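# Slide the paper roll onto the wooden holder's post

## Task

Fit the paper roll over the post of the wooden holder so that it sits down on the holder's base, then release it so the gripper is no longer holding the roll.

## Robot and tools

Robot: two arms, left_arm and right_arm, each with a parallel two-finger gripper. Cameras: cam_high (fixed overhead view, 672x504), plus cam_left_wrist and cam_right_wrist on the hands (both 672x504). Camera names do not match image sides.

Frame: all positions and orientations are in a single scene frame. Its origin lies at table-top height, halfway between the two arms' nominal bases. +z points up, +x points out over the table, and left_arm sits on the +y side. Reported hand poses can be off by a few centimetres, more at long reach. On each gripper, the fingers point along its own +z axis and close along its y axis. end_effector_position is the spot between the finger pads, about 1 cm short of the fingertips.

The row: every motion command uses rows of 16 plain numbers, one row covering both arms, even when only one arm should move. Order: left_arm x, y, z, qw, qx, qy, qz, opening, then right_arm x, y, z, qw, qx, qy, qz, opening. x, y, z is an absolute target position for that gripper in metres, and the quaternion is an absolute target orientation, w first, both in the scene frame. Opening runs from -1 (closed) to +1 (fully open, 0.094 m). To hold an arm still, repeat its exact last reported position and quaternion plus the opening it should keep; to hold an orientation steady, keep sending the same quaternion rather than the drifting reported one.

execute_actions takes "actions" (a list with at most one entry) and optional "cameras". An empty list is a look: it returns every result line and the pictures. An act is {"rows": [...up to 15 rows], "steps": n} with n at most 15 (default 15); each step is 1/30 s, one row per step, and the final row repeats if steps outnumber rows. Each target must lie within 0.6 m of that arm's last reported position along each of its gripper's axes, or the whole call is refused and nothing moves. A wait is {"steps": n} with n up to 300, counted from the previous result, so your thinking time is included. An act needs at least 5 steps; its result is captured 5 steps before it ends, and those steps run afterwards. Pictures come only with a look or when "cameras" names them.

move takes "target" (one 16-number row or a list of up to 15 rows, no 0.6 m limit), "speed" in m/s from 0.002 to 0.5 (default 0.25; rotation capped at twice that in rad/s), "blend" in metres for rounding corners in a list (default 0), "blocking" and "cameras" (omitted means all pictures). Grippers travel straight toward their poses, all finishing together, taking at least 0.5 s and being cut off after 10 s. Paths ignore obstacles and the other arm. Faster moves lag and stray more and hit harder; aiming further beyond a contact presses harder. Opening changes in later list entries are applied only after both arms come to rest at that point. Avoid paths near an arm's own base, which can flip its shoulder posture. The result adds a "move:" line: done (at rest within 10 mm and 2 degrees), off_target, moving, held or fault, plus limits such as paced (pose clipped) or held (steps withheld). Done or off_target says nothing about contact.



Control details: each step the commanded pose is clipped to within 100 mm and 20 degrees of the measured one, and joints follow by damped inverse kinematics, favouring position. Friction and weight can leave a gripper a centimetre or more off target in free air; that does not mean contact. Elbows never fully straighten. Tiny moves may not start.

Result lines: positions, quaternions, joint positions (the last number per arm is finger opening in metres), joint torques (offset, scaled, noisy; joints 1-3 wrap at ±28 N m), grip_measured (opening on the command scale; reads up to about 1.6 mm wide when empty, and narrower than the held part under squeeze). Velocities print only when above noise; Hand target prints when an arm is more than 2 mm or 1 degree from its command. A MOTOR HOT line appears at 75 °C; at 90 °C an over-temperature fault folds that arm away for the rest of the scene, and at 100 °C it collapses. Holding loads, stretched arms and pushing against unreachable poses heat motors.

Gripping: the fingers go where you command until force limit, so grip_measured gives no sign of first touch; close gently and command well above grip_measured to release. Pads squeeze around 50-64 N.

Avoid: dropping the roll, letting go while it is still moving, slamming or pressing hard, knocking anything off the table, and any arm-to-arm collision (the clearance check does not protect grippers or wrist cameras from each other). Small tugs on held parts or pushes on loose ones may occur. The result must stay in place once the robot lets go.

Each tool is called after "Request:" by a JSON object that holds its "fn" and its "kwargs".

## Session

Request:
{"fn": "execute_actions", "kwargs": {"actions": [], "cameras": ["all"]}}

Scene clock: 0.00 s of 4400.00 s.
left_arm: end_effector_position=(+0.4202, +0.4363, +0.1842) grip_measured=+1.000 end_effector_quat_wxyz=(+0.502, -0.148, +0.852, +0.022) | right_arm: end_effector_position=(+0.3129, -0.0584, +0.2484) grip_measured=+1.000 end_effector_quat_wxyz=(+0.226, -0.313, +0.833, +0.396)
Joint positions: left_arm=[0.514 1.361 0.847 -0.026 0.275 0.032 0.094] | right_arm=[0.374 1.689 1.564 -0.823 -0.767 -0.075 0.094]
Joint velocities: within noise
Joint torques (N m): no reading
Motor temperatures (°C): left_arm=[23 24 21 24 22 21 23] | right_arm=[23 23 22 22 22 23 24]
Heat: left arm: 24 °C; right arm: 24 °C.
Hand target: left_arm +0.4204, +0.4360, +0.1883; +0.505, -0.146, +0.850, +0.022 | right_arm +0.3117, -0.0574, +0.2582; +0.235, -0.319, +0.826, +0.401
camera_calibration:
cam_left_wrist: T_world_to_cam=[[0.309565, -0.923343, 0.227172, 0.226925], [-0.769323, -0.383616, -0.510863, 0.609734], [0.558849, -0.0166232, -0.829103, 0.0287855], [0, 0, 0, 1]] pos_world=[0.382748, 0.443912, 0.283806]
cam_right_wrist: T_world_to_cam=[[0.784237, -0.424313, -0.452692, -0.15854], [-0.588642, -0.739459, -0.326651, 0.24589], [-0.196145, 0.522645, -0.82968, 0.401938], [0, 0, 0, 1]] pos_world=[0.347912, -0.0955156, 0.34203]

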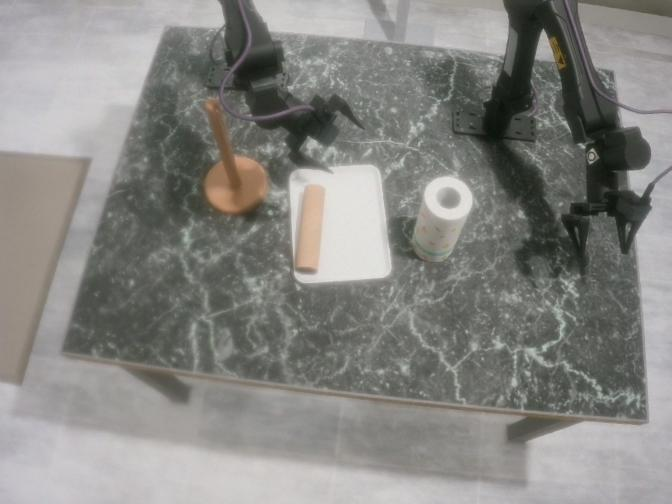

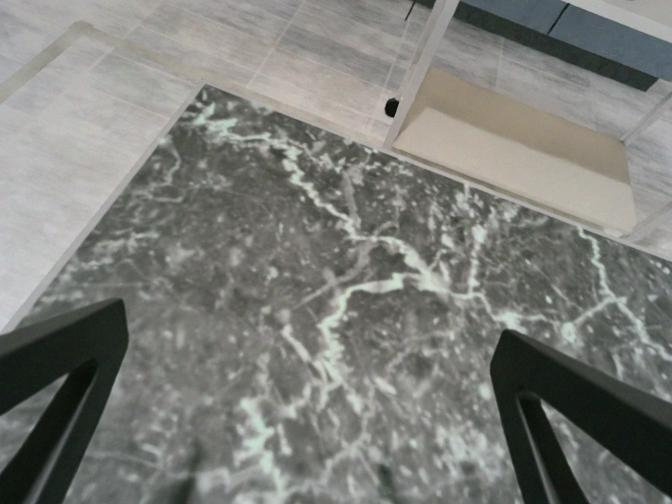

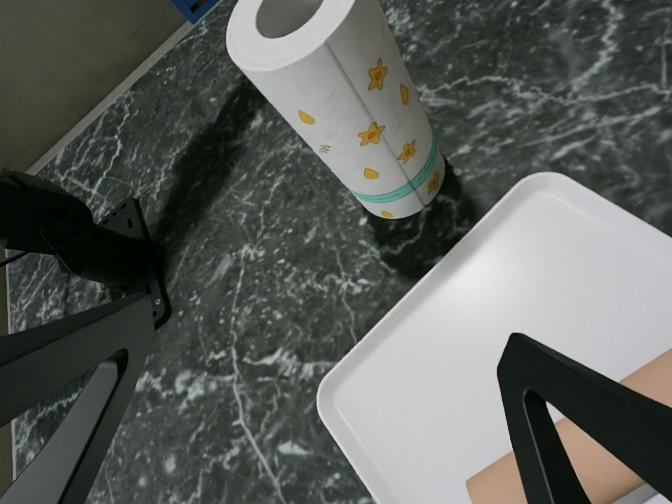

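Request:
{"fn": "move", "kwargs": {"target": [[0.4202,0.4363,0.1842,0.502,-0.148,0.852,0.022,1,0.26,-0.10,0.5,0.6242,-0.2822,0.6812,0.2585,1],[0.4202,0.4363,0.1842,0.502,-0.148,0.852,0.022,1,0.33,-0.33,0.5,0.6756,0,0.7373,0,1],[0.4202,0.4363,0.1842,0.502,-0.148,0.852,0.022,1,0.25,-0.53,0.45,0.6242,0.2822,0.6812,-0.2585,1],[0.4202,0.4363,0.1842,0.502,-0.148,0.852,0.022,1,0.09,-0.6,0.37,0.536,0.4489,0.585,-0.4113,1]], "speed": 0.25, "blend": [0.05,0.05,0.05,0]}}

Request:
{"fn": "zoom_image", "kwargs": {"camera": "cam_high", "region": [180, 80, 300, 220]}}

Request:
{"fn": "zoom_image", "kwargs": {"camera": "cam_high", "region": [380, 160, 500, 280]}}

Scene clock: 7.87 s of 4400.00 s.
left_arm: end_effector_position=(+0.4202, +0.4363, +0.1842) grip_measured=+1.000 end_effector_quat_wxyz=(+0.502, -0.148, +0.852, +0.022) | right_arm: end_effector_position=(+0.0910, -0.6012, +0.3688) grip_measured=+1.000 end_effector_quat_wxyz=(+0.528, +0.451, +0.590, -0.412)
Joint positions: left_arm=[0.514 1.361 0.847 -0.026 0.275 0.032 0.094] | right_arm=[-0.953 0.722 0.898 -0.287 0.374 0.031 0.094]
Joint torques (N m): left_arm=[-0.13 -6.05 7.43 2.01 0.07 -0.03] | right_arm=[-0.62 -1.32 5.83 2.01 -0.12 0.03]
Off the commanded pose: left_arm 0.000 m, 0 deg | right_arm 0.002 m, 1 deg.
Kept back: nothing.
move: done
camera_calibration:
cam_left_wrist: T_world_to_cam=[[0.309565, -0.923343, 0.227172, 0.226925], [-0.769323, -0.383616, -0.510863, 0.609734], [0.558849, -0.0166232, -0.829103, 0.0287855], [0, 0, 0, 1]]
cam_right_wrist: T_world_to_cam=[[-0.949178, -0.287577, 0.127905, -0.134524], [-0.265532, 0.513498, -0.815974, 0.657611], [0.168977, -0.808467, -0.563762, -0.189627], [0, 0, 0, 1]]

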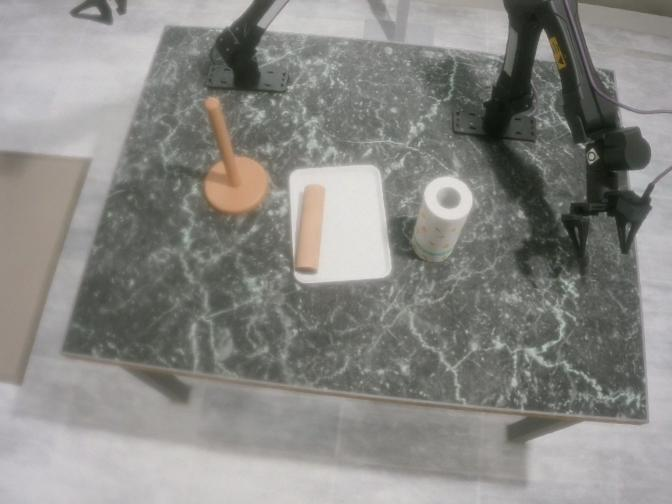

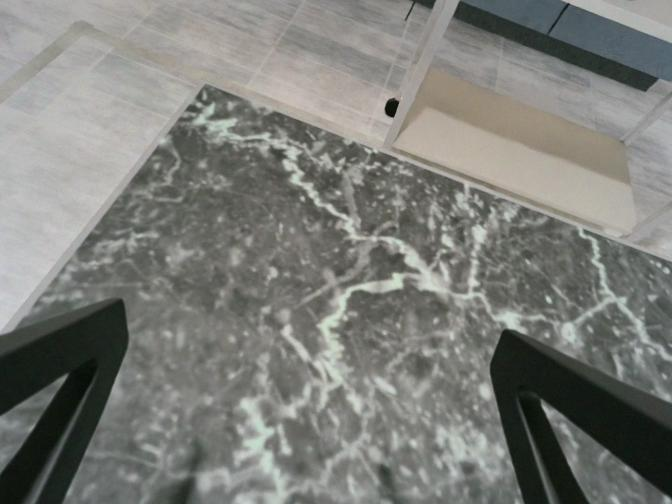

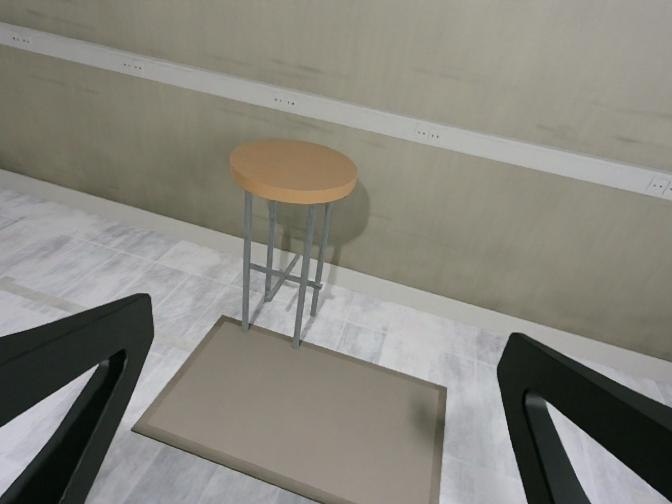

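Scaled by 3.600 from the camera's 672x504 image, which has a finer 960x720 frame.

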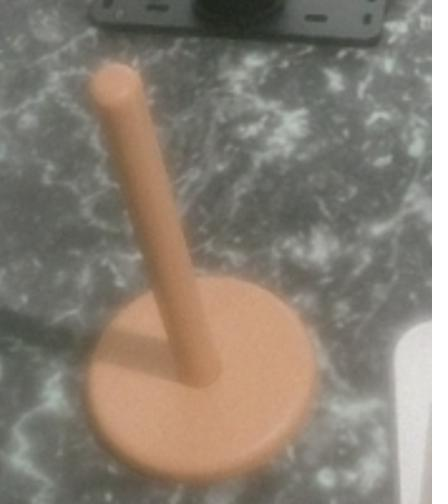

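Scaled by 4.200 from the camera's 672x504 image, which has a finer 960x720 frame.

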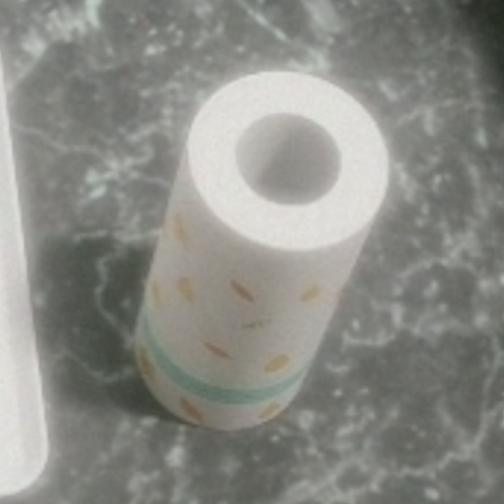

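Request:
{"fn": "move", "kwargs": {"target": [[0.4202,0.4363,0.1842,0.502,-0.148,0.852,0.022,1,0.24,-0.47,0.42,0.4698,0.2962,0.8138,-0.171,1],[0.4202,0.4363,0.1842,0.502,-0.148,0.852,0.022,1,0.28,-0.288,0.40,0.2585,-0.0421,0.965,0.0113,1]], "blend": [0.04,0]}}

Request:
{"fn": "zoom_image", "kwargs": {"camera": "cam_high", "region": [150, 20, 330, 200]}}

Scene clock: 14.87 s of 4400.00 s.
left_arm: end_effector_position=(+0.4202, +0.4363, +0.1842) grip_measured=+1.000 end_effector_quat_wxyz=(+0.502, -0.148, +0.852, +0.022) | right_arm: end_effector_position=(+0.2796, -0.2928, +0.3959) grip_measured=+1.000 end_effector_quat_wxyz=(+0.343, -0.034, +0.939, +0.011)
Joint positions: left_arm=[0.514 1.361 0.847 -0.026 0.275 0.032 0.094] | right_arm=[0.14 1.499 2.202 -1.576 0.054 0.06 0.094]
Joint torques (N m): left_arm=[-0.02 -6.08 7.5 2.03 0.07 -0.01] | right_arm=[0.43 -3.66 7.16 1.3 -0.1 0]
Hand target: left_arm +0.4202, +0.4363, +0.1843; +0.502, -0.148, +0.852, +0.022 | right_arm +0.2799, -0.2881, +0.3994; +0.345, -0.043, +0.937, +0.019
Off the commanded pose: left_arm 0.000 m, 0 deg | right_arm 0.006 m, 10 deg.
joint sent to its limit (right arm) — joint 4 (wrist pitch), lower limit.
Kept back: nothing.
move: off_target (right_arm)
camera_calibration:
cam_left_wrist: T_world_to_cam=[[0.309565, -0.923343, 0.227172, 0.226925], [-0.769323, -0.383616, -0.510863, 0.609734], [0.558849, -0.0166232, -0.829103, 0.0287855], [0, 0, 0, 1]]
cam_right_wrist: T_world_to_cam=[[0.180653, -0.981625, 0.0614632, -0.363087], [-0.962104, -0.189347, -0.196225, 0.314984], [0.204257, -0.0236854, -0.978631, 0.427264], [0, 0, 0, 1]]

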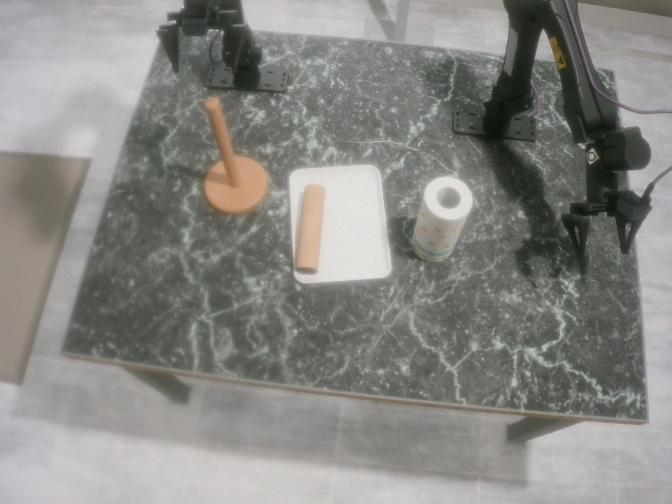

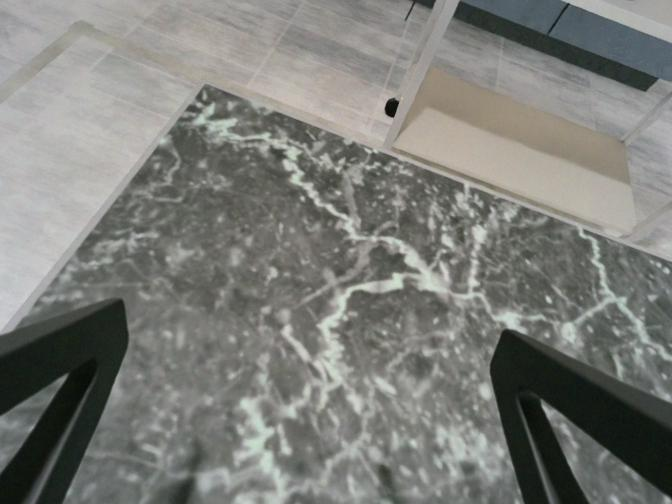

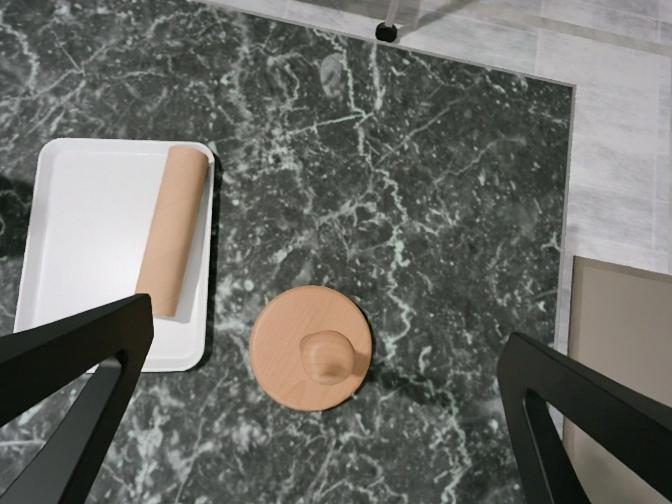

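Scaled by 2.800 from the camera's 672x504 image, which has a finer 960x720 frame.

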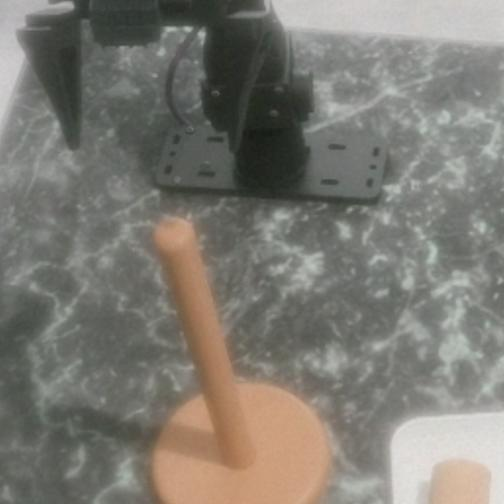

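Request:
{"fn": "move", "kwargs": {"target": [[0.4202,0.4363,0.1842,0.502,-0.148,0.852,0.022,1,0.283,-0.287,0.27,0.3417,-0.041,0.9388,0.0149,1]], "speed": 0.12}}

Request:
{"fn": "zoom_image", "kwargs": {"camera": "cam_high", "region": [150, 50, 290, 190]}}

Scene clock: 16.97 s of 4400.00 s.
left_arm: end_effector_position=(+0.4202, +0.4363, +0.1842) grip_measured=+1.000 end_effector_quat_wxyz=(+0.502, -0.148, +0.852, +0.022) | right_arm: end_effector_position=(+0.2849, -0.2893, +0.2654) grip_measured=+1.000 end_effector_quat_wxyz=(+0.328, -0.039, +0.944, +0.012)
Joint positions: left_arm=[0.514 1.361 0.847 -0.026 0.275 0.032 0.094] | right_arm=[0.147 1.212 1.356 -1.048 0.051 0.06 0.094]
Joint torques (N m): left_arm=[-0.08 -6.09 7.45 2.03 0.07 -0.03] | right_arm=[0.66 -6.26 5.48 1.52 0.03 0.05]
Hand target: left_arm +0.4202, +0.4363, +0.1843; +0.502, -0.148, +0.852, +0.022 | right_arm +0.2830, -0.2870, +0.2700; +0.341, -0.041, +0.939, +0.015
Off the commanded pose: left_arm 0.000 m, 0 deg | right_arm 0.005 m, 2 deg.
Kept back: nothing.
move: done
camera_calibration:
cam_left_wrist: T_world_to_cam=[[0.309565, -0.923343, 0.227172, 0.226925], [-0.769323, -0.383616, -0.510863, 0.609734], [0.558849, -0.0166232, -0.829103, 0.0287855], [0, 0, 0, 1]]
cam_right_wrist: T_world_to_cam=[[0.191473, -0.979728, 0.0589107, -0.354466], [-0.965909, -0.198747, -0.165892, 0.285497], [0.174237, -0.0251386, -0.984383, 0.308237], [0, 0, 0, 1]]

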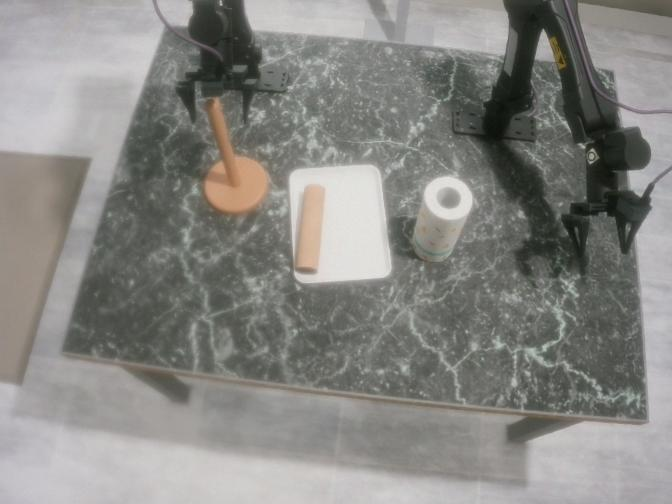

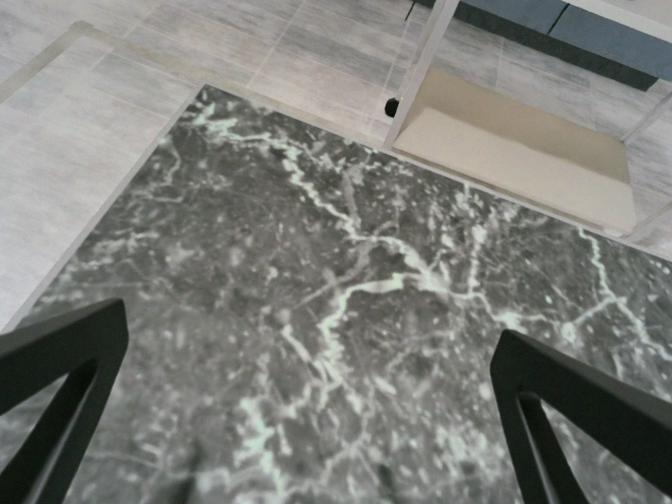

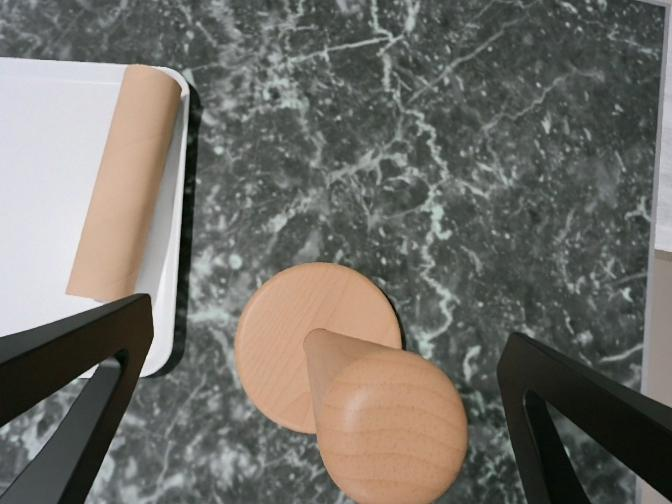

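Scaled by 3.600 from the camera's 672x504 image, which has a finer 960x720 frame.

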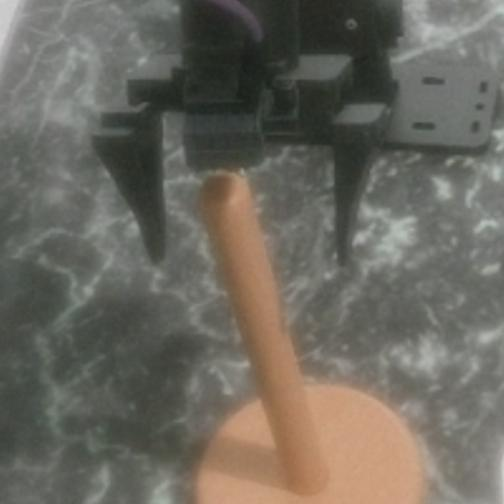

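Request:
{"fn": "move", "kwargs": {"target": [[0.4202,0.4363,0.1842,0.502,-0.148,0.852,0.022,1,0.277,-0.294,0.265,0.3417,-0.041,0.9388,0.0149,1],[0.4202,0.4363,0.1842,0.502,-0.148,0.852,0.022,1,0.277,-0.294,0.265,0.3417,-0.041,0.9388,0.0149,-0.4],[0.4202,0.4363,0.1842,0.502,-0.148,0.852,0.022,1,0.277,-0.294,0.265,0.3417,-0.041,0.9388,0.0149,-0.8]], "speed": 0.1}}

Request:
{"fn": "zoom_image", "kwargs": {"camera": "cam_high", "region": [150, 50, 290, 220]}}

Scene clock: 19.77 s of 4400.00 s.
left_arm: end_effector_position=(+0.4202, +0.4363, +0.1842) grip_measured=+1.000 end_effector_quat_wxyz=(+0.502, -0.148, +0.852, +0.022) | right_arm: end_effector_position=(+0.2790, -0.2945, +0.2613) grip_measured=-0.468 end_effector_quat_wxyz=(+0.330, -0.039, +0.943, +0.009)
Joint positions: left_arm=[0.514 1.361 0.847 -0.026 0.275 0.032 0.094] | right_arm=[0.131 1.179 1.317 -1.037 0.047 0.044 0.025]
Joint torques (N m): left_arm=[-0.02 -6.11 7.43 2.02 0.07 -0.03] | right_arm=[-0.43 -5.9 5.53 1.53 -0.14 -0.03]
Hand target: left_arm +0.4202, +0.4363, +0.1843; +0.502, -0.148, +0.852, +0.022 | right_arm +0.2770, -0.2939, +0.2650; +0.342, -0.041, +0.939, +0.015
Off the commanded pose: left_arm 0.000 m, 0 deg | right_arm 0.004 m, 2 deg.
Kept back: nothing.
move: done
camera_calibration:
cam_left_wrist: T_world_to_cam=[[0.309565, -0.923343, 0.227172, 0.226925], [-0.769323, -0.383616, -0.510863, 0.609734], [0.558849, -0.0166232, -0.829103, 0.0287855], [0, 0, 0, 1]]
cam_right_wrist: T_world_to_cam=[[0.189906, -0.979615, 0.0654958, -0.35938], [-0.965436, -0.198454, -0.168963, 0.278858], [0.178516, -0.0311449, -0.983444, 0.301864], [0, 0, 0, 1]]

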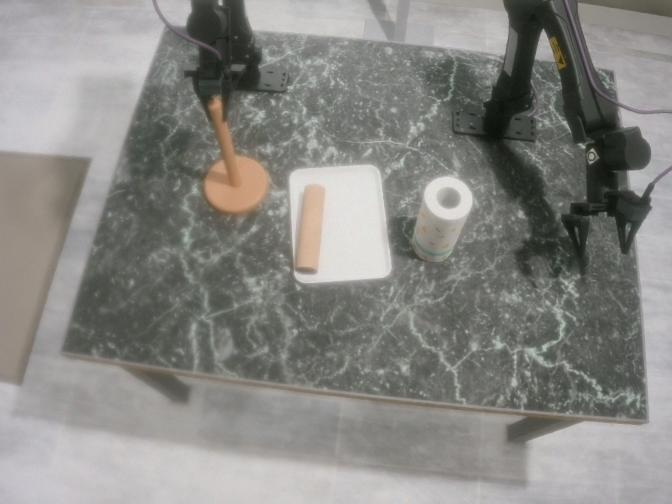

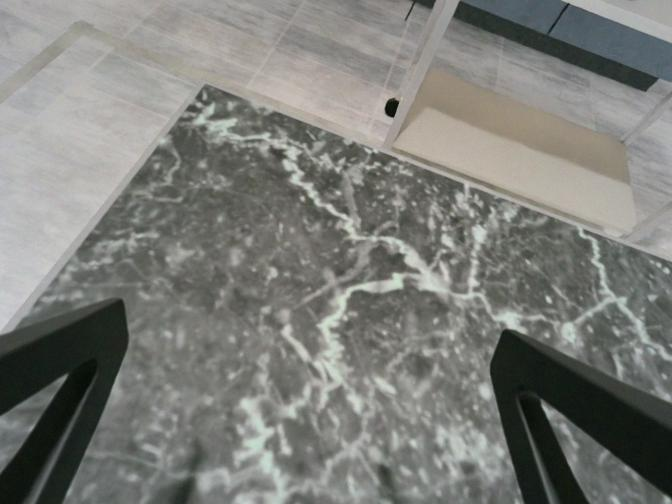

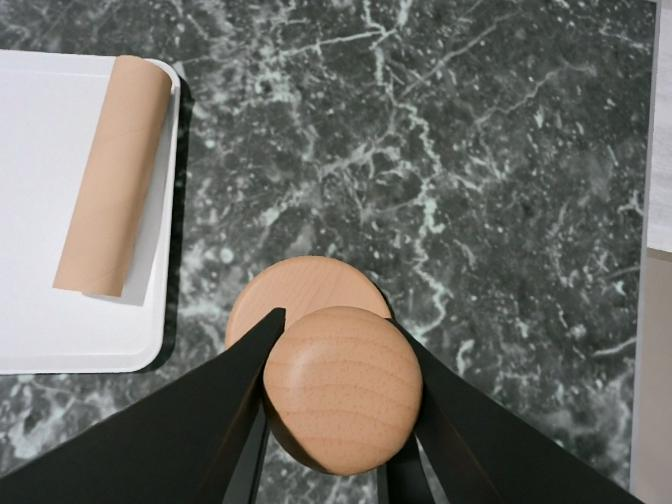

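Scaled by 2.965 from the camera's 672x504 image, which has a finer 960x720 frame.

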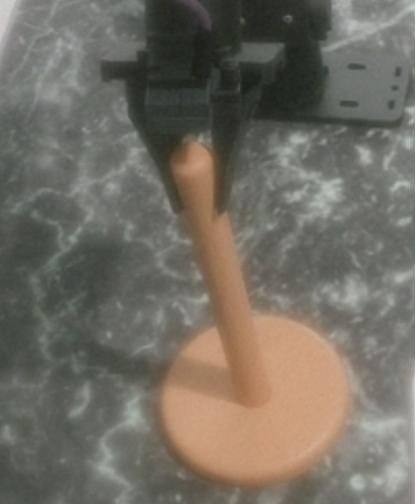

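Request:
{"fn": "move", "kwargs": {"target": [[0.4202,0.4363,0.1842,0.502,-0.148,0.852,0.022,1,0.279,-0.294,0.30,0.3417,-0.041,0.9388,0.0149,-0.8],[0.4202,0.4363,0.1842,0.502,-0.148,0.852,0.022,1,0.435,-0.26,0.305,0.3417,-0.041,0.9388,0.0149,-0.8]], "speed": 0.1, "cameras": ["cam_high"]}}

Request:
{"fn": "zoom_image", "kwargs": {"camera": "cam_high", "region": [150, 100, 350, 300]}}

Scene clock: 22.47 s of 4400.00 s.
left_arm: end_effector_position=(+0.4202, +0.4363, +0.1842) grip_measured=+1.000 end_effector_quat_wxyz=(+0.502, -0.148, +0.852, +0.022) | right_arm: end_effector_position=(+0.4238, -0.2638, +0.2846) grip_measured=-0.468 end_effector_quat_wxyz=(+0.308, -0.043, +0.950, +0.014)
Joint positions: left_arm=[0.514 1.361 0.847 -0.026 0.275 0.032 0.094] | right_arm=[0.15 1.815 2.032 -1.162 0.043 0.059 0.025]
Joint torques (N m): left_arm=[-0.09 -6.13 7.47 2.01 0.09 -0.02] | right_arm=[0.57 -9.4 11.47 1.61 0.15 0.08]
Hand target: left_arm +0.4202, +0.4363, +0.1843; +0.502, -0.148, +0.852, +0.022 | right_arm +0.4336, -0.2602, +0.3051; +0.342, -0.041, +0.939, +0.015
Off the commanded pose: left_arm 0.000 m, 0 deg | right_arm 0.024 m, 4 deg.
Kept back: nothing.
move: off_target (right_arm)
Images, in order: cam_high.

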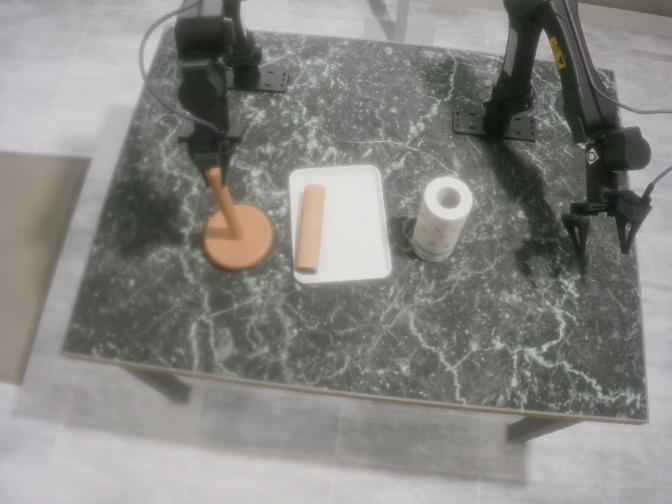

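Scaled by 2.520 from the camera's 672x504 image, which has a finer 960x720 frame.

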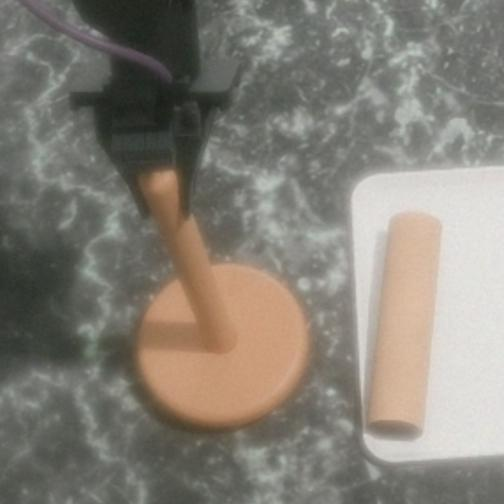

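Request:
{"fn": "move", "kwargs": {"target": [[0.4202,0.4363,0.1842,0.502,-0.148,0.852,0.022,1,0.43,-0.262,0.28,0.32,-0.041,0.946,0.0149,-0.8],[0.4202,0.4363,0.1842,0.502,-0.148,0.852,0.022,1,0.428,-0.262,0.258,0.31,-0.041,0.95,0.0149,-0.8]], "speed": 0.04, "cameras": ["cam_high","cam_right_wrist"]}}

Request:
{"fn": "zoom_image", "kwargs": {"camera": "cam_high", "region": [150, 100, 350, 300]}}

Scene clock: 24.30 s of 4400.00 s.
left_arm: end_effector_position=(+0.4202, +0.4363, +0.1842) grip_measured=+1.000 end_effector_quat_wxyz=(+0.502, -0.148, +0.852, +0.022) | right_arm: end_effector_position=(+0.4289, -0.2630, +0.2642) grip_measured=-0.468 end_effector_quat_wxyz=(+0.313, -0.043, +0.949, +0.014)
Joint positions: left_arm=[0.514 1.361 0.847 -0.026 0.275 0.032 0.094] | right_arm=[0.15 1.788 1.902 -1.049 0.043 0.059 0.025]
Joint torques (N m): left_arm=[-0.08 -6.08 7.49 2.03 0.06 -0.02] | right_arm=[0.27 -10.35 4.37 1.46 0.04 0.1]
Hand target: left_arm +0.4202, +0.4363, +0.1843; +0.502, -0.148, +0.852, +0.022 | right_arm +0.4280, -0.2621, +0.2580; +0.310, -0.041, +0.950, +0.015
Off the commanded pose: left_arm 0.000 m, 0 deg | right_arm 0.006 m, 0 deg.
Kept back: nothing.
move: done
camera_calibration:
cam_right_wrist: T_world_to_cam=[[0.201779, -0.978052, 0.0519579, -0.358292], [-0.968876, -0.20709, -0.13562, 0.420682], [0.143404, -0.0229755, -0.989398, 0.297745], [0, 0, 0, 1]]
Images, in order: cam_high, cam_right_wrist.

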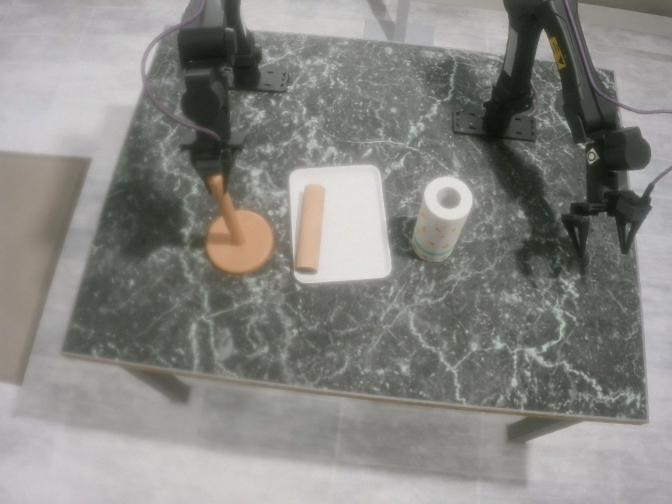

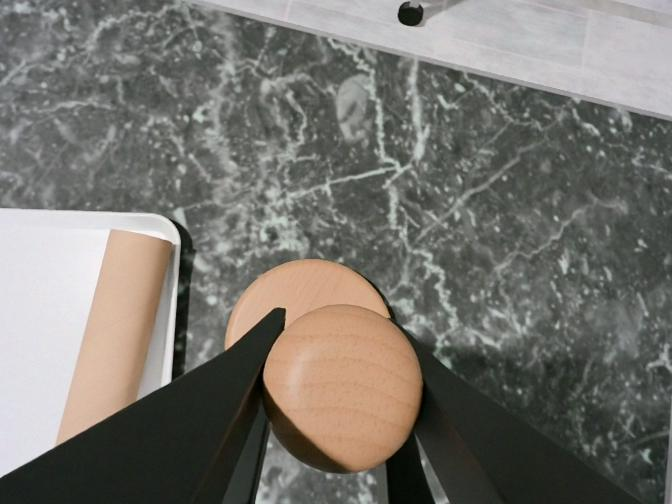

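Scaled by 2.520 from the camera's 672x504 image, which has a finer 960x720 frame.

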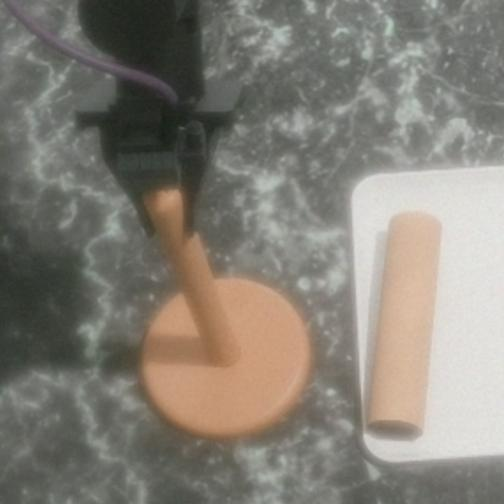

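Touch down a bit more, release.

Request:
{"fn": "move", "kwargs": {"target": [[0.4202,0.4363,0.1842,0.502,-0.148,0.852,0.022,1,0.429,-0.262,0.250,0.313,-0.043,0.949,0.0149,-0.8],[0.4202,0.4363,0.1842,0.502,-0.148,0.852,0.022,1,0.429,-0.262,0.250,0.313,-0.043,0.949,0.0149,-0.3],[0.4202,0.4363,0.1842,0.502,-0.148,0.852,0.022,1,0.429,-0.262,0.250,0.313,-0.043,0.949,0.0149,1]], "speed": 0.03, "cameras": ["cam_high","cam_right_wrist"]}}

Request:
{"fn": "zoom_image", "kwargs": {"camera": "cam_high", "region": [150, 100, 350, 300]}}

Scene clock: 26.93 s of 4400.00 s.
left_arm: end_effector_position=(+0.4202, +0.4363, +0.1842) grip_measured=+1.000 end_effector_quat_wxyz=(+0.502, -0.148, +0.852, +0.022) | right_arm: end_effector_position=(+0.4276, -0.2632, +0.2558) grip_measured=+0.998 end_effector_quat_wxyz=(+0.316, -0.043, +0.948, +0.015)
Joint positions: left_arm=[0.514 1.361 0.847 -0.026 0.275 0.032 0.094] | right_arm=[0.15 1.763 1.832 -0.997 0.043 0.059 0.094]
Joint torques (N m): left_arm=[-0.06 -6.09 7.46 2.01 0.07 -0.03] | right_arm=[0.2 -9.21 6 1.42 0.01 0.03]
Hand target: left_arm +0.4202, +0.4363, +0.1843; +0.502, -0.148, +0.852, +0.022 | right_arm +0.4289, -0.2621, +0.2500; +0.313, -0.043, +0.949, +0.015
Off the commanded pose: left_arm 0.000 m, 0 deg | right_arm 0.006 m, 0 deg.
Kept back: nothing.
move: done; target 2's new opening was sent with right_arm's hand 0.013 m and 1 deg from that target
camera_calibration:
cam_right_wrist: T_world_to_cam=[[0.201426, -0.97811, 0.0522305, -0.357737], [-0.967934, -0.206935, -0.142413, 0.419594], [0.150104, -0.0218701, -0.988428, 0.286809], [0, 0, 0, 1]]
Images, in order: cam_high, cam_right_wrist.

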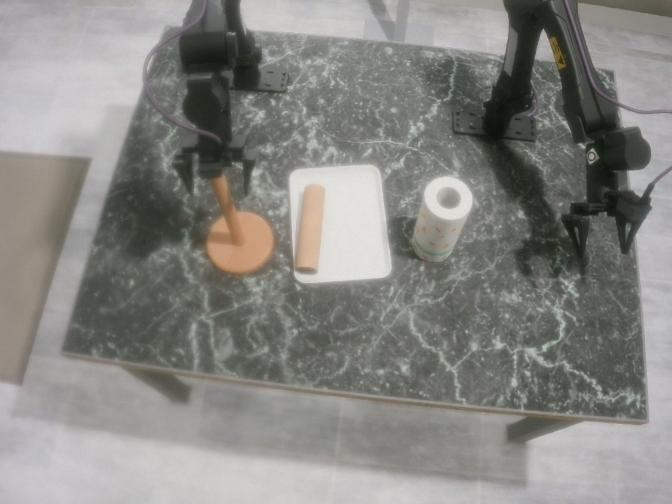

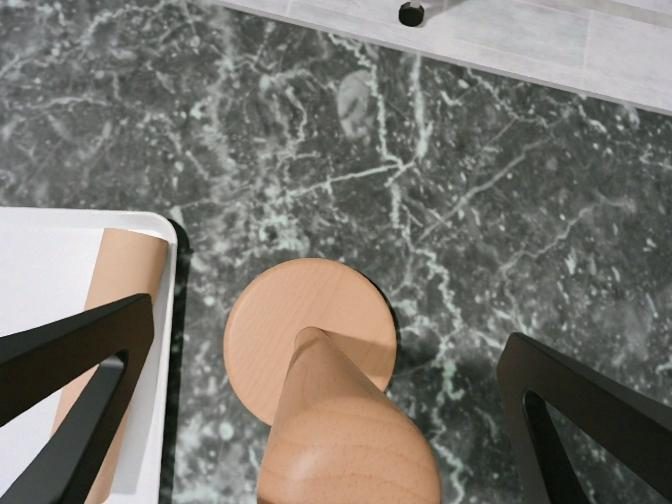

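Scaled by 2.520 from the camera's 672x504 image, which has a finer 960x720 frame.

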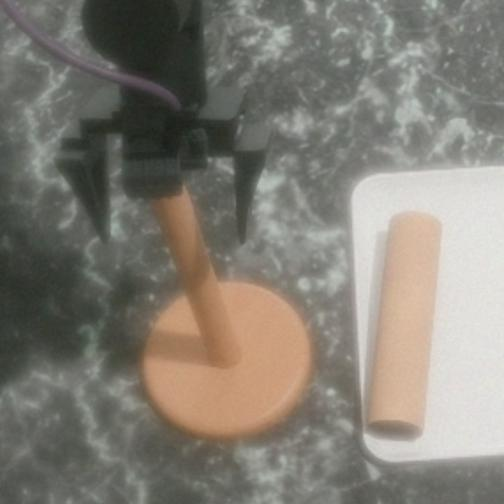

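Request:
{"fn": "move", "kwargs": {"target": [[0.4202,0.4363,0.1842,0.502,-0.148,0.852,0.022,1,0.40,-0.265,0.40,0.33,-0.041,0.943,0.0149,1],[0.4202,0.4363,0.1842,0.502,-0.148,0.852,0.022,1,0.30,-0.1,0.40,0.5993,-0.3404,0.654,0.3119,1],[0.4202,0.4363,0.1842,0.502,-0.148,0.852,0.022,1,0.275,0.009,0.20,0.5993,-0.3404,0.654,0.3119,1]], "speed": [0.12,0.25,0.2], "blend": [0.04,0.06,0], "cameras": ["cam_high","cam_right_wrist"]}}

Request:
{"fn": "zoom_image", "kwargs": {"camera": "cam_high", "region": [150, 100, 350, 300]}}

Scene clock: 32.80 s of 4400.00 s.
left_arm: end_effector_position=(+0.4202, +0.4363, +0.1842) grip_measured=+1.000 end_effector_quat_wxyz=(+0.502, -0.148, +0.852, +0.022) | right_arm: end_effector_position=(+0.2751, +0.0082, +0.2078) grip_measured=+0.998 end_effector_quat_wxyz=(+0.602, -0.344, +0.649, +0.313)
Joint positions: left_arm=[0.514 1.361 0.847 -0.026 0.275 0.032 0.094] | right_arm=[0.749 1.532 0.63 0.823 -0.204 -0.024 0.094]
Joint torques (N m): left_arm=[-0.03 -6.08 7.46 2.04 0.08 -0.03] | right_arm=[0.49 -5.41 5.75 2.03 0.15 0.1]
Motor temperatures (°C): left_arm=[23 25 22 29 22 21 23] | right_arm=[23 24 23 26 22 23 24]
Heat: left arm: 29 °C; right arm: 26 °C.
Hand target: left_arm +0.4202, +0.4363, +0.1843; +0.502, -0.148, +0.852, +0.022 | right_arm +0.2748, +0.0089, +0.1999; +0.599, -0.341, +0.654, +0.312
Off the commanded pose: left_arm 0.000 m, 0 deg | right_arm 0.008 m, 1 deg.
Kept back: nothing.
move: done
camera_calibration:
cam_right_wrist: T_world_to_cam=[[0.835699, -0.534234, 0.127288, -0.252774], [-0.204826, -0.518247, -0.830341, 0.256952], [0.509563, 0.667843, -0.542523, 0.0709533], [0, 0, 0, 1]]
Images, in order: cam_high, cam_right_wrist.

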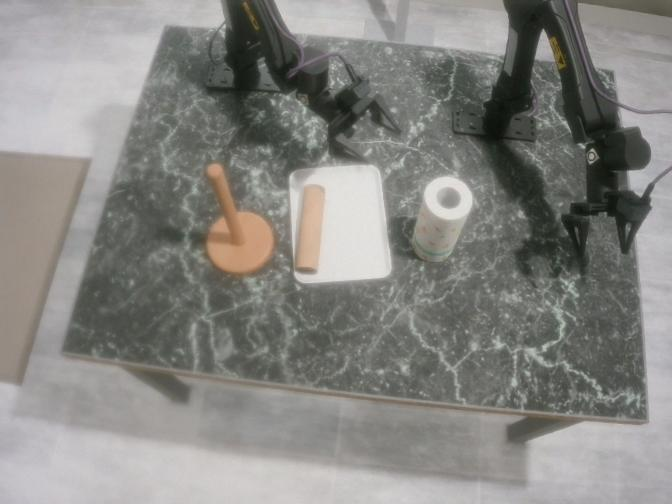

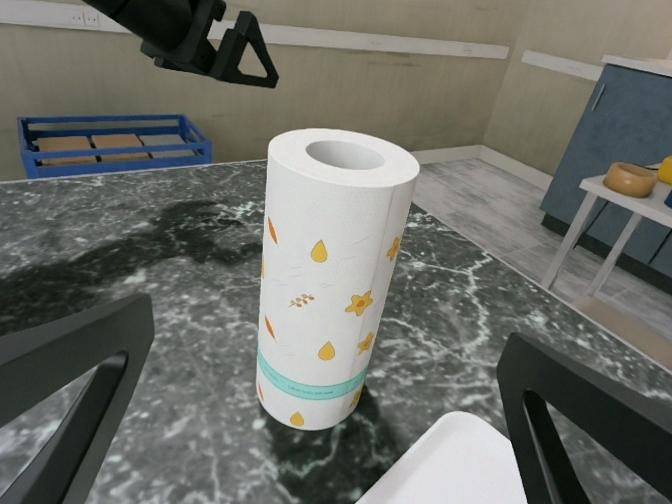

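Scaled by 2.520 from the camera's 672x504 image, which has a finer 960x720 frame.

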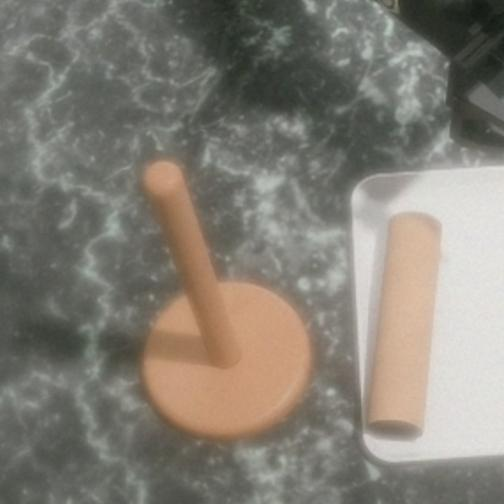

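Request:
{"fn": "move", "kwargs": {"target": [[0.4202,0.4363,0.1842,0.502,-0.148,0.852,0.022,1,0.279,0.014,0.10,0.5993,-0.3404,0.654,0.3119,1]], "speed": 0.15, "cameras": ["cam_high","cam_right_wrist"]}}

Scene clock: 34.57 s of 4400.00 s.
left_arm: end_effector_position=(+0.4202, +0.4363, +0.1842) grip_measured=+1.000 end_effector_quat_wxyz=(+0.502, -0.148, +0.852, +0.022) | right_arm: end_effector_position=(+0.2816, +0.0135, +0.1079) grip_measured=+0.998 end_effector_quat_wxyz=(+0.604, -0.342, +0.649, +0.312)
Joint positions: left_arm=[0.514 1.361 0.847 -0.026 0.275 0.032 0.094] | right_arm=[0.749 1.975 0.542 1.354 -0.2 -0.024 0.094]
Joint torques (N m): left_arm=[-0.03 -6.05 7.47 2.02 0.08 -0.03] | right_arm=[0.66 -6.98 3.62 2.03 0.14 0.11]
Hand target: left_arm +0.4202, +0.4363, +0.1843; +0.502, -0.148, +0.852, +0.022 | right_arm +0.2789, +0.0140, +0.1001; +0.599, -0.341, +0.654, +0.312
Off the commanded pose: left_arm 0.000 m, 0 deg | right_arm 0.008 m, 1 deg.
Kept back: nothing.
move: done
camera_calibration:
cam_right_wrist: T_world_to_cam=[[0.833518, -0.537566, 0.127556, -0.24203], [-0.205979, -0.516585, -0.831091, 0.178422], [0.51266, 0.666455, -0.54131, 0.0089113], [0, 0, 0, 1]]
Images, in order: cam_high, cam_right_wrist.

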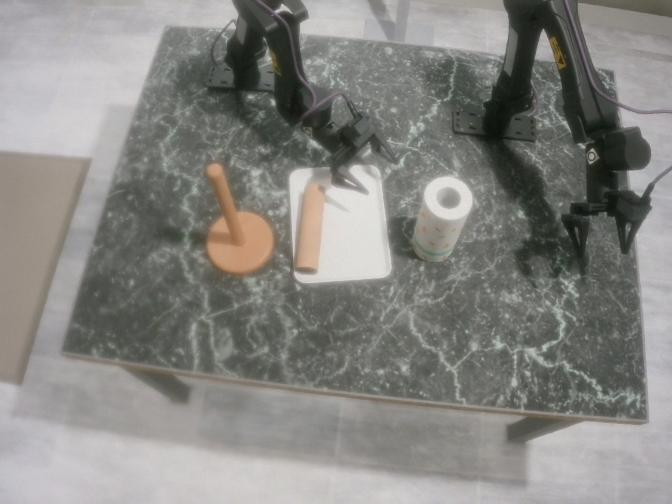

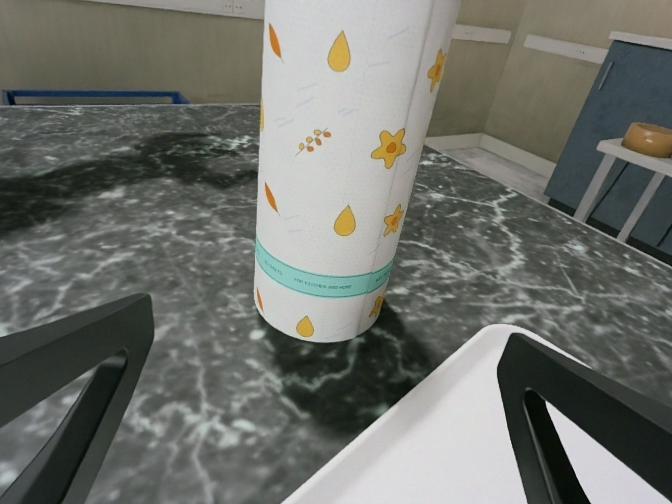

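Request:
{"fn": "move", "kwargs": {"target": [[0.4202,0.4363,0.1842,0.502,-0.148,0.852,0.022,1,0.332,0.090,0.097,0.5993,-0.3404,0.654,0.3119,1]], "speed": 0.08, "cameras": ["cam_high","cam_right_wrist"]}}

Request:
{"fn": "zoom_image", "kwargs": {"camera": "cam_high", "region": [360, 130, 500, 280]}}

Scene clock: 37.80 s of 4400.00 s.
left_arm: end_effector_position=(+0.4202, +0.4363, +0.1842) grip_measured=+1.000 end_effector_quat_wxyz=(+0.502, -0.148, +0.852, +0.022) | right_arm: end_effector_position=(+0.3293, +0.0840, +0.1040) grip_measured=+0.998 end_effector_quat_wxyz=(+0.603, -0.343, +0.649, +0.313)
Joint positions: left_arm=[0.514 1.361 0.847 -0.026 0.275 0.032 0.094] | right_arm=[0.797 2.164 0.909 1.178 -0.154 -0.02 0.094]
Joint torques (N m): left_arm=[-0.08 -6.17 7.41 2.02 0.08 -0.02] | right_arm=[0.65 -9.22 7.72 1.74 0.14 0.09]
Hand target: left_arm +0.4202, +0.4363, +0.1843; +0.502, -0.148, +0.852, +0.022 | right_arm +0.3317, +0.0895, +0.0969; +0.599, -0.340, +0.654, +0.312
Off the commanded pose: left_arm 0.000 m, 0 deg | right_arm 0.010 m, 1 deg.
Kept back: nothing.
move: done
camera_calibration:
cam_right_wrist: T_world_to_cam=[[0.834468, -0.536129, 0.127391, -0.243868], [-0.205131, -0.51678, -0.83118, 0.221203], [0.511453, 0.667461, -0.541213, -0.0642935], [0, 0, 0, 1]]
Images, in order: cam_high, cam_right_wrist.

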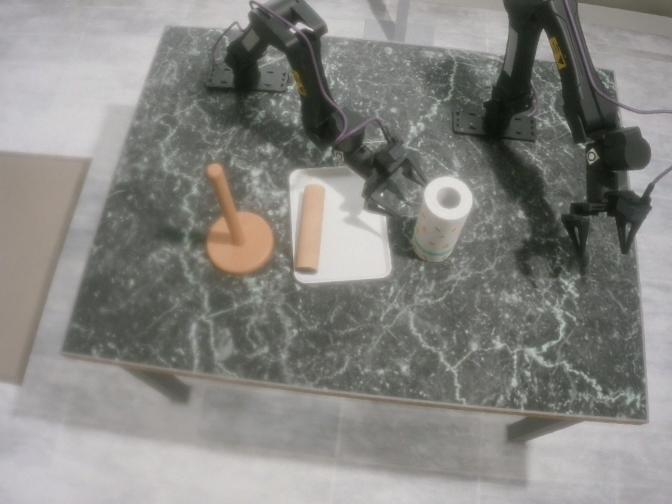

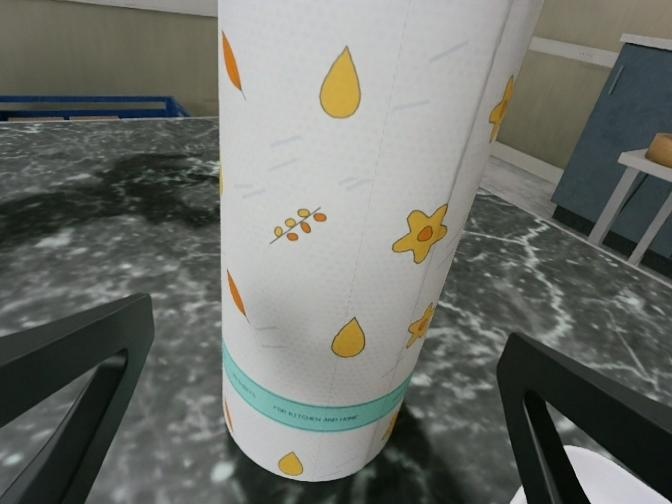

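Scaled by 3.360 from the camera's 672x504 image, which has a finer 960x720 frame.

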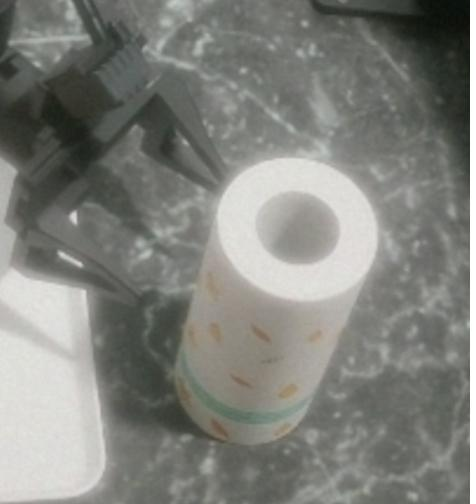

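Request:
{"fn": "move", "kwargs": {"target": [[0.4202,0.4363,0.1842,0.502,-0.148,0.852,0.022,1,0.355,0.119,0.097,0.5993,-0.3404,0.654,0.3119,1]], "speed": 0.05, "cameras": ["cam_high","cam_right_wrist"]}}

Request:
{"fn": "zoom_image", "kwargs": {"camera": "cam_high", "region": [360, 130, 500, 280]}}

Scene clock: 39.60 s of 4400.00 s.
left_arm: end_effector_position=(+0.4202, +0.4363, +0.1842) grip_measured=+1.000 end_effector_quat_wxyz=(+0.502, -0.148, +0.852, +0.022) | right_arm: end_effector_position=(+0.3525, +0.1126, +0.1050) grip_measured=+0.998 end_effector_quat_wxyz=(+0.603, -0.343, +0.649, +0.313)
Joint positions: left_arm=[0.514 1.361 0.847 -0.026 0.275 0.032 0.094] | right_arm=[0.804 2.245 1.084 1.084 -0.147 -0.019 0.094]
Joint torques (N m): left_arm=[-0.03 -6.09 7.49 2 0.09 -0.01] | right_arm=[0.59 -10.15 8.31 1.75 0.13 0.09]
Hand target: left_arm +0.4202, +0.4363, +0.1843; +0.502, -0.148, +0.852, +0.022 | right_arm +0.3545, +0.1185, +0.0969; +0.599, -0.341, +0.654, +0.312
Off the commanded pose: left_arm 0.000 m, 0 deg | right_arm 0.011 m, 1 deg.
Kept back: nothing.
move: off_target (right_arm)
camera_calibration:
cam_right_wrist: T_world_to_cam=[[0.834443, -0.536201, 0.127252, -0.247942], [-0.205114, -0.5165, -0.831358, 0.241512], [0.5115, 0.66762, -0.540973, -0.0947678], [0, 0, 0, 1]]
Images, in order: cam_high, cam_right_wrist.

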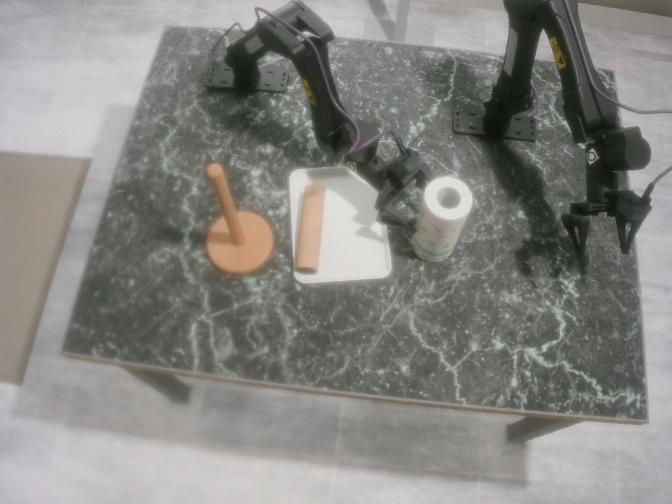

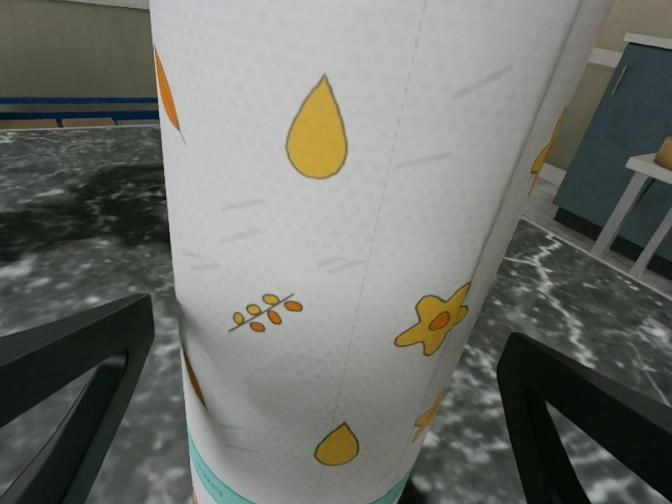

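Scaled by 3.360 from the camera's 672x504 image, which has a finer 960x720 frame.

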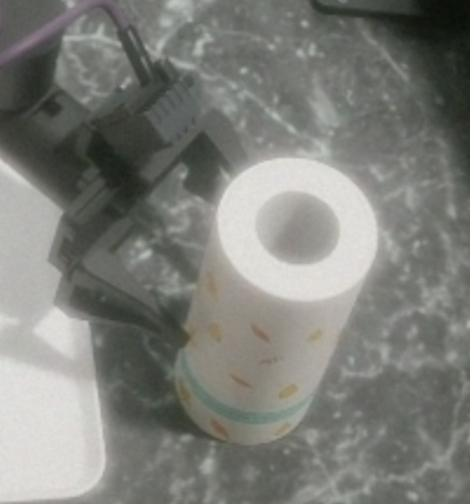

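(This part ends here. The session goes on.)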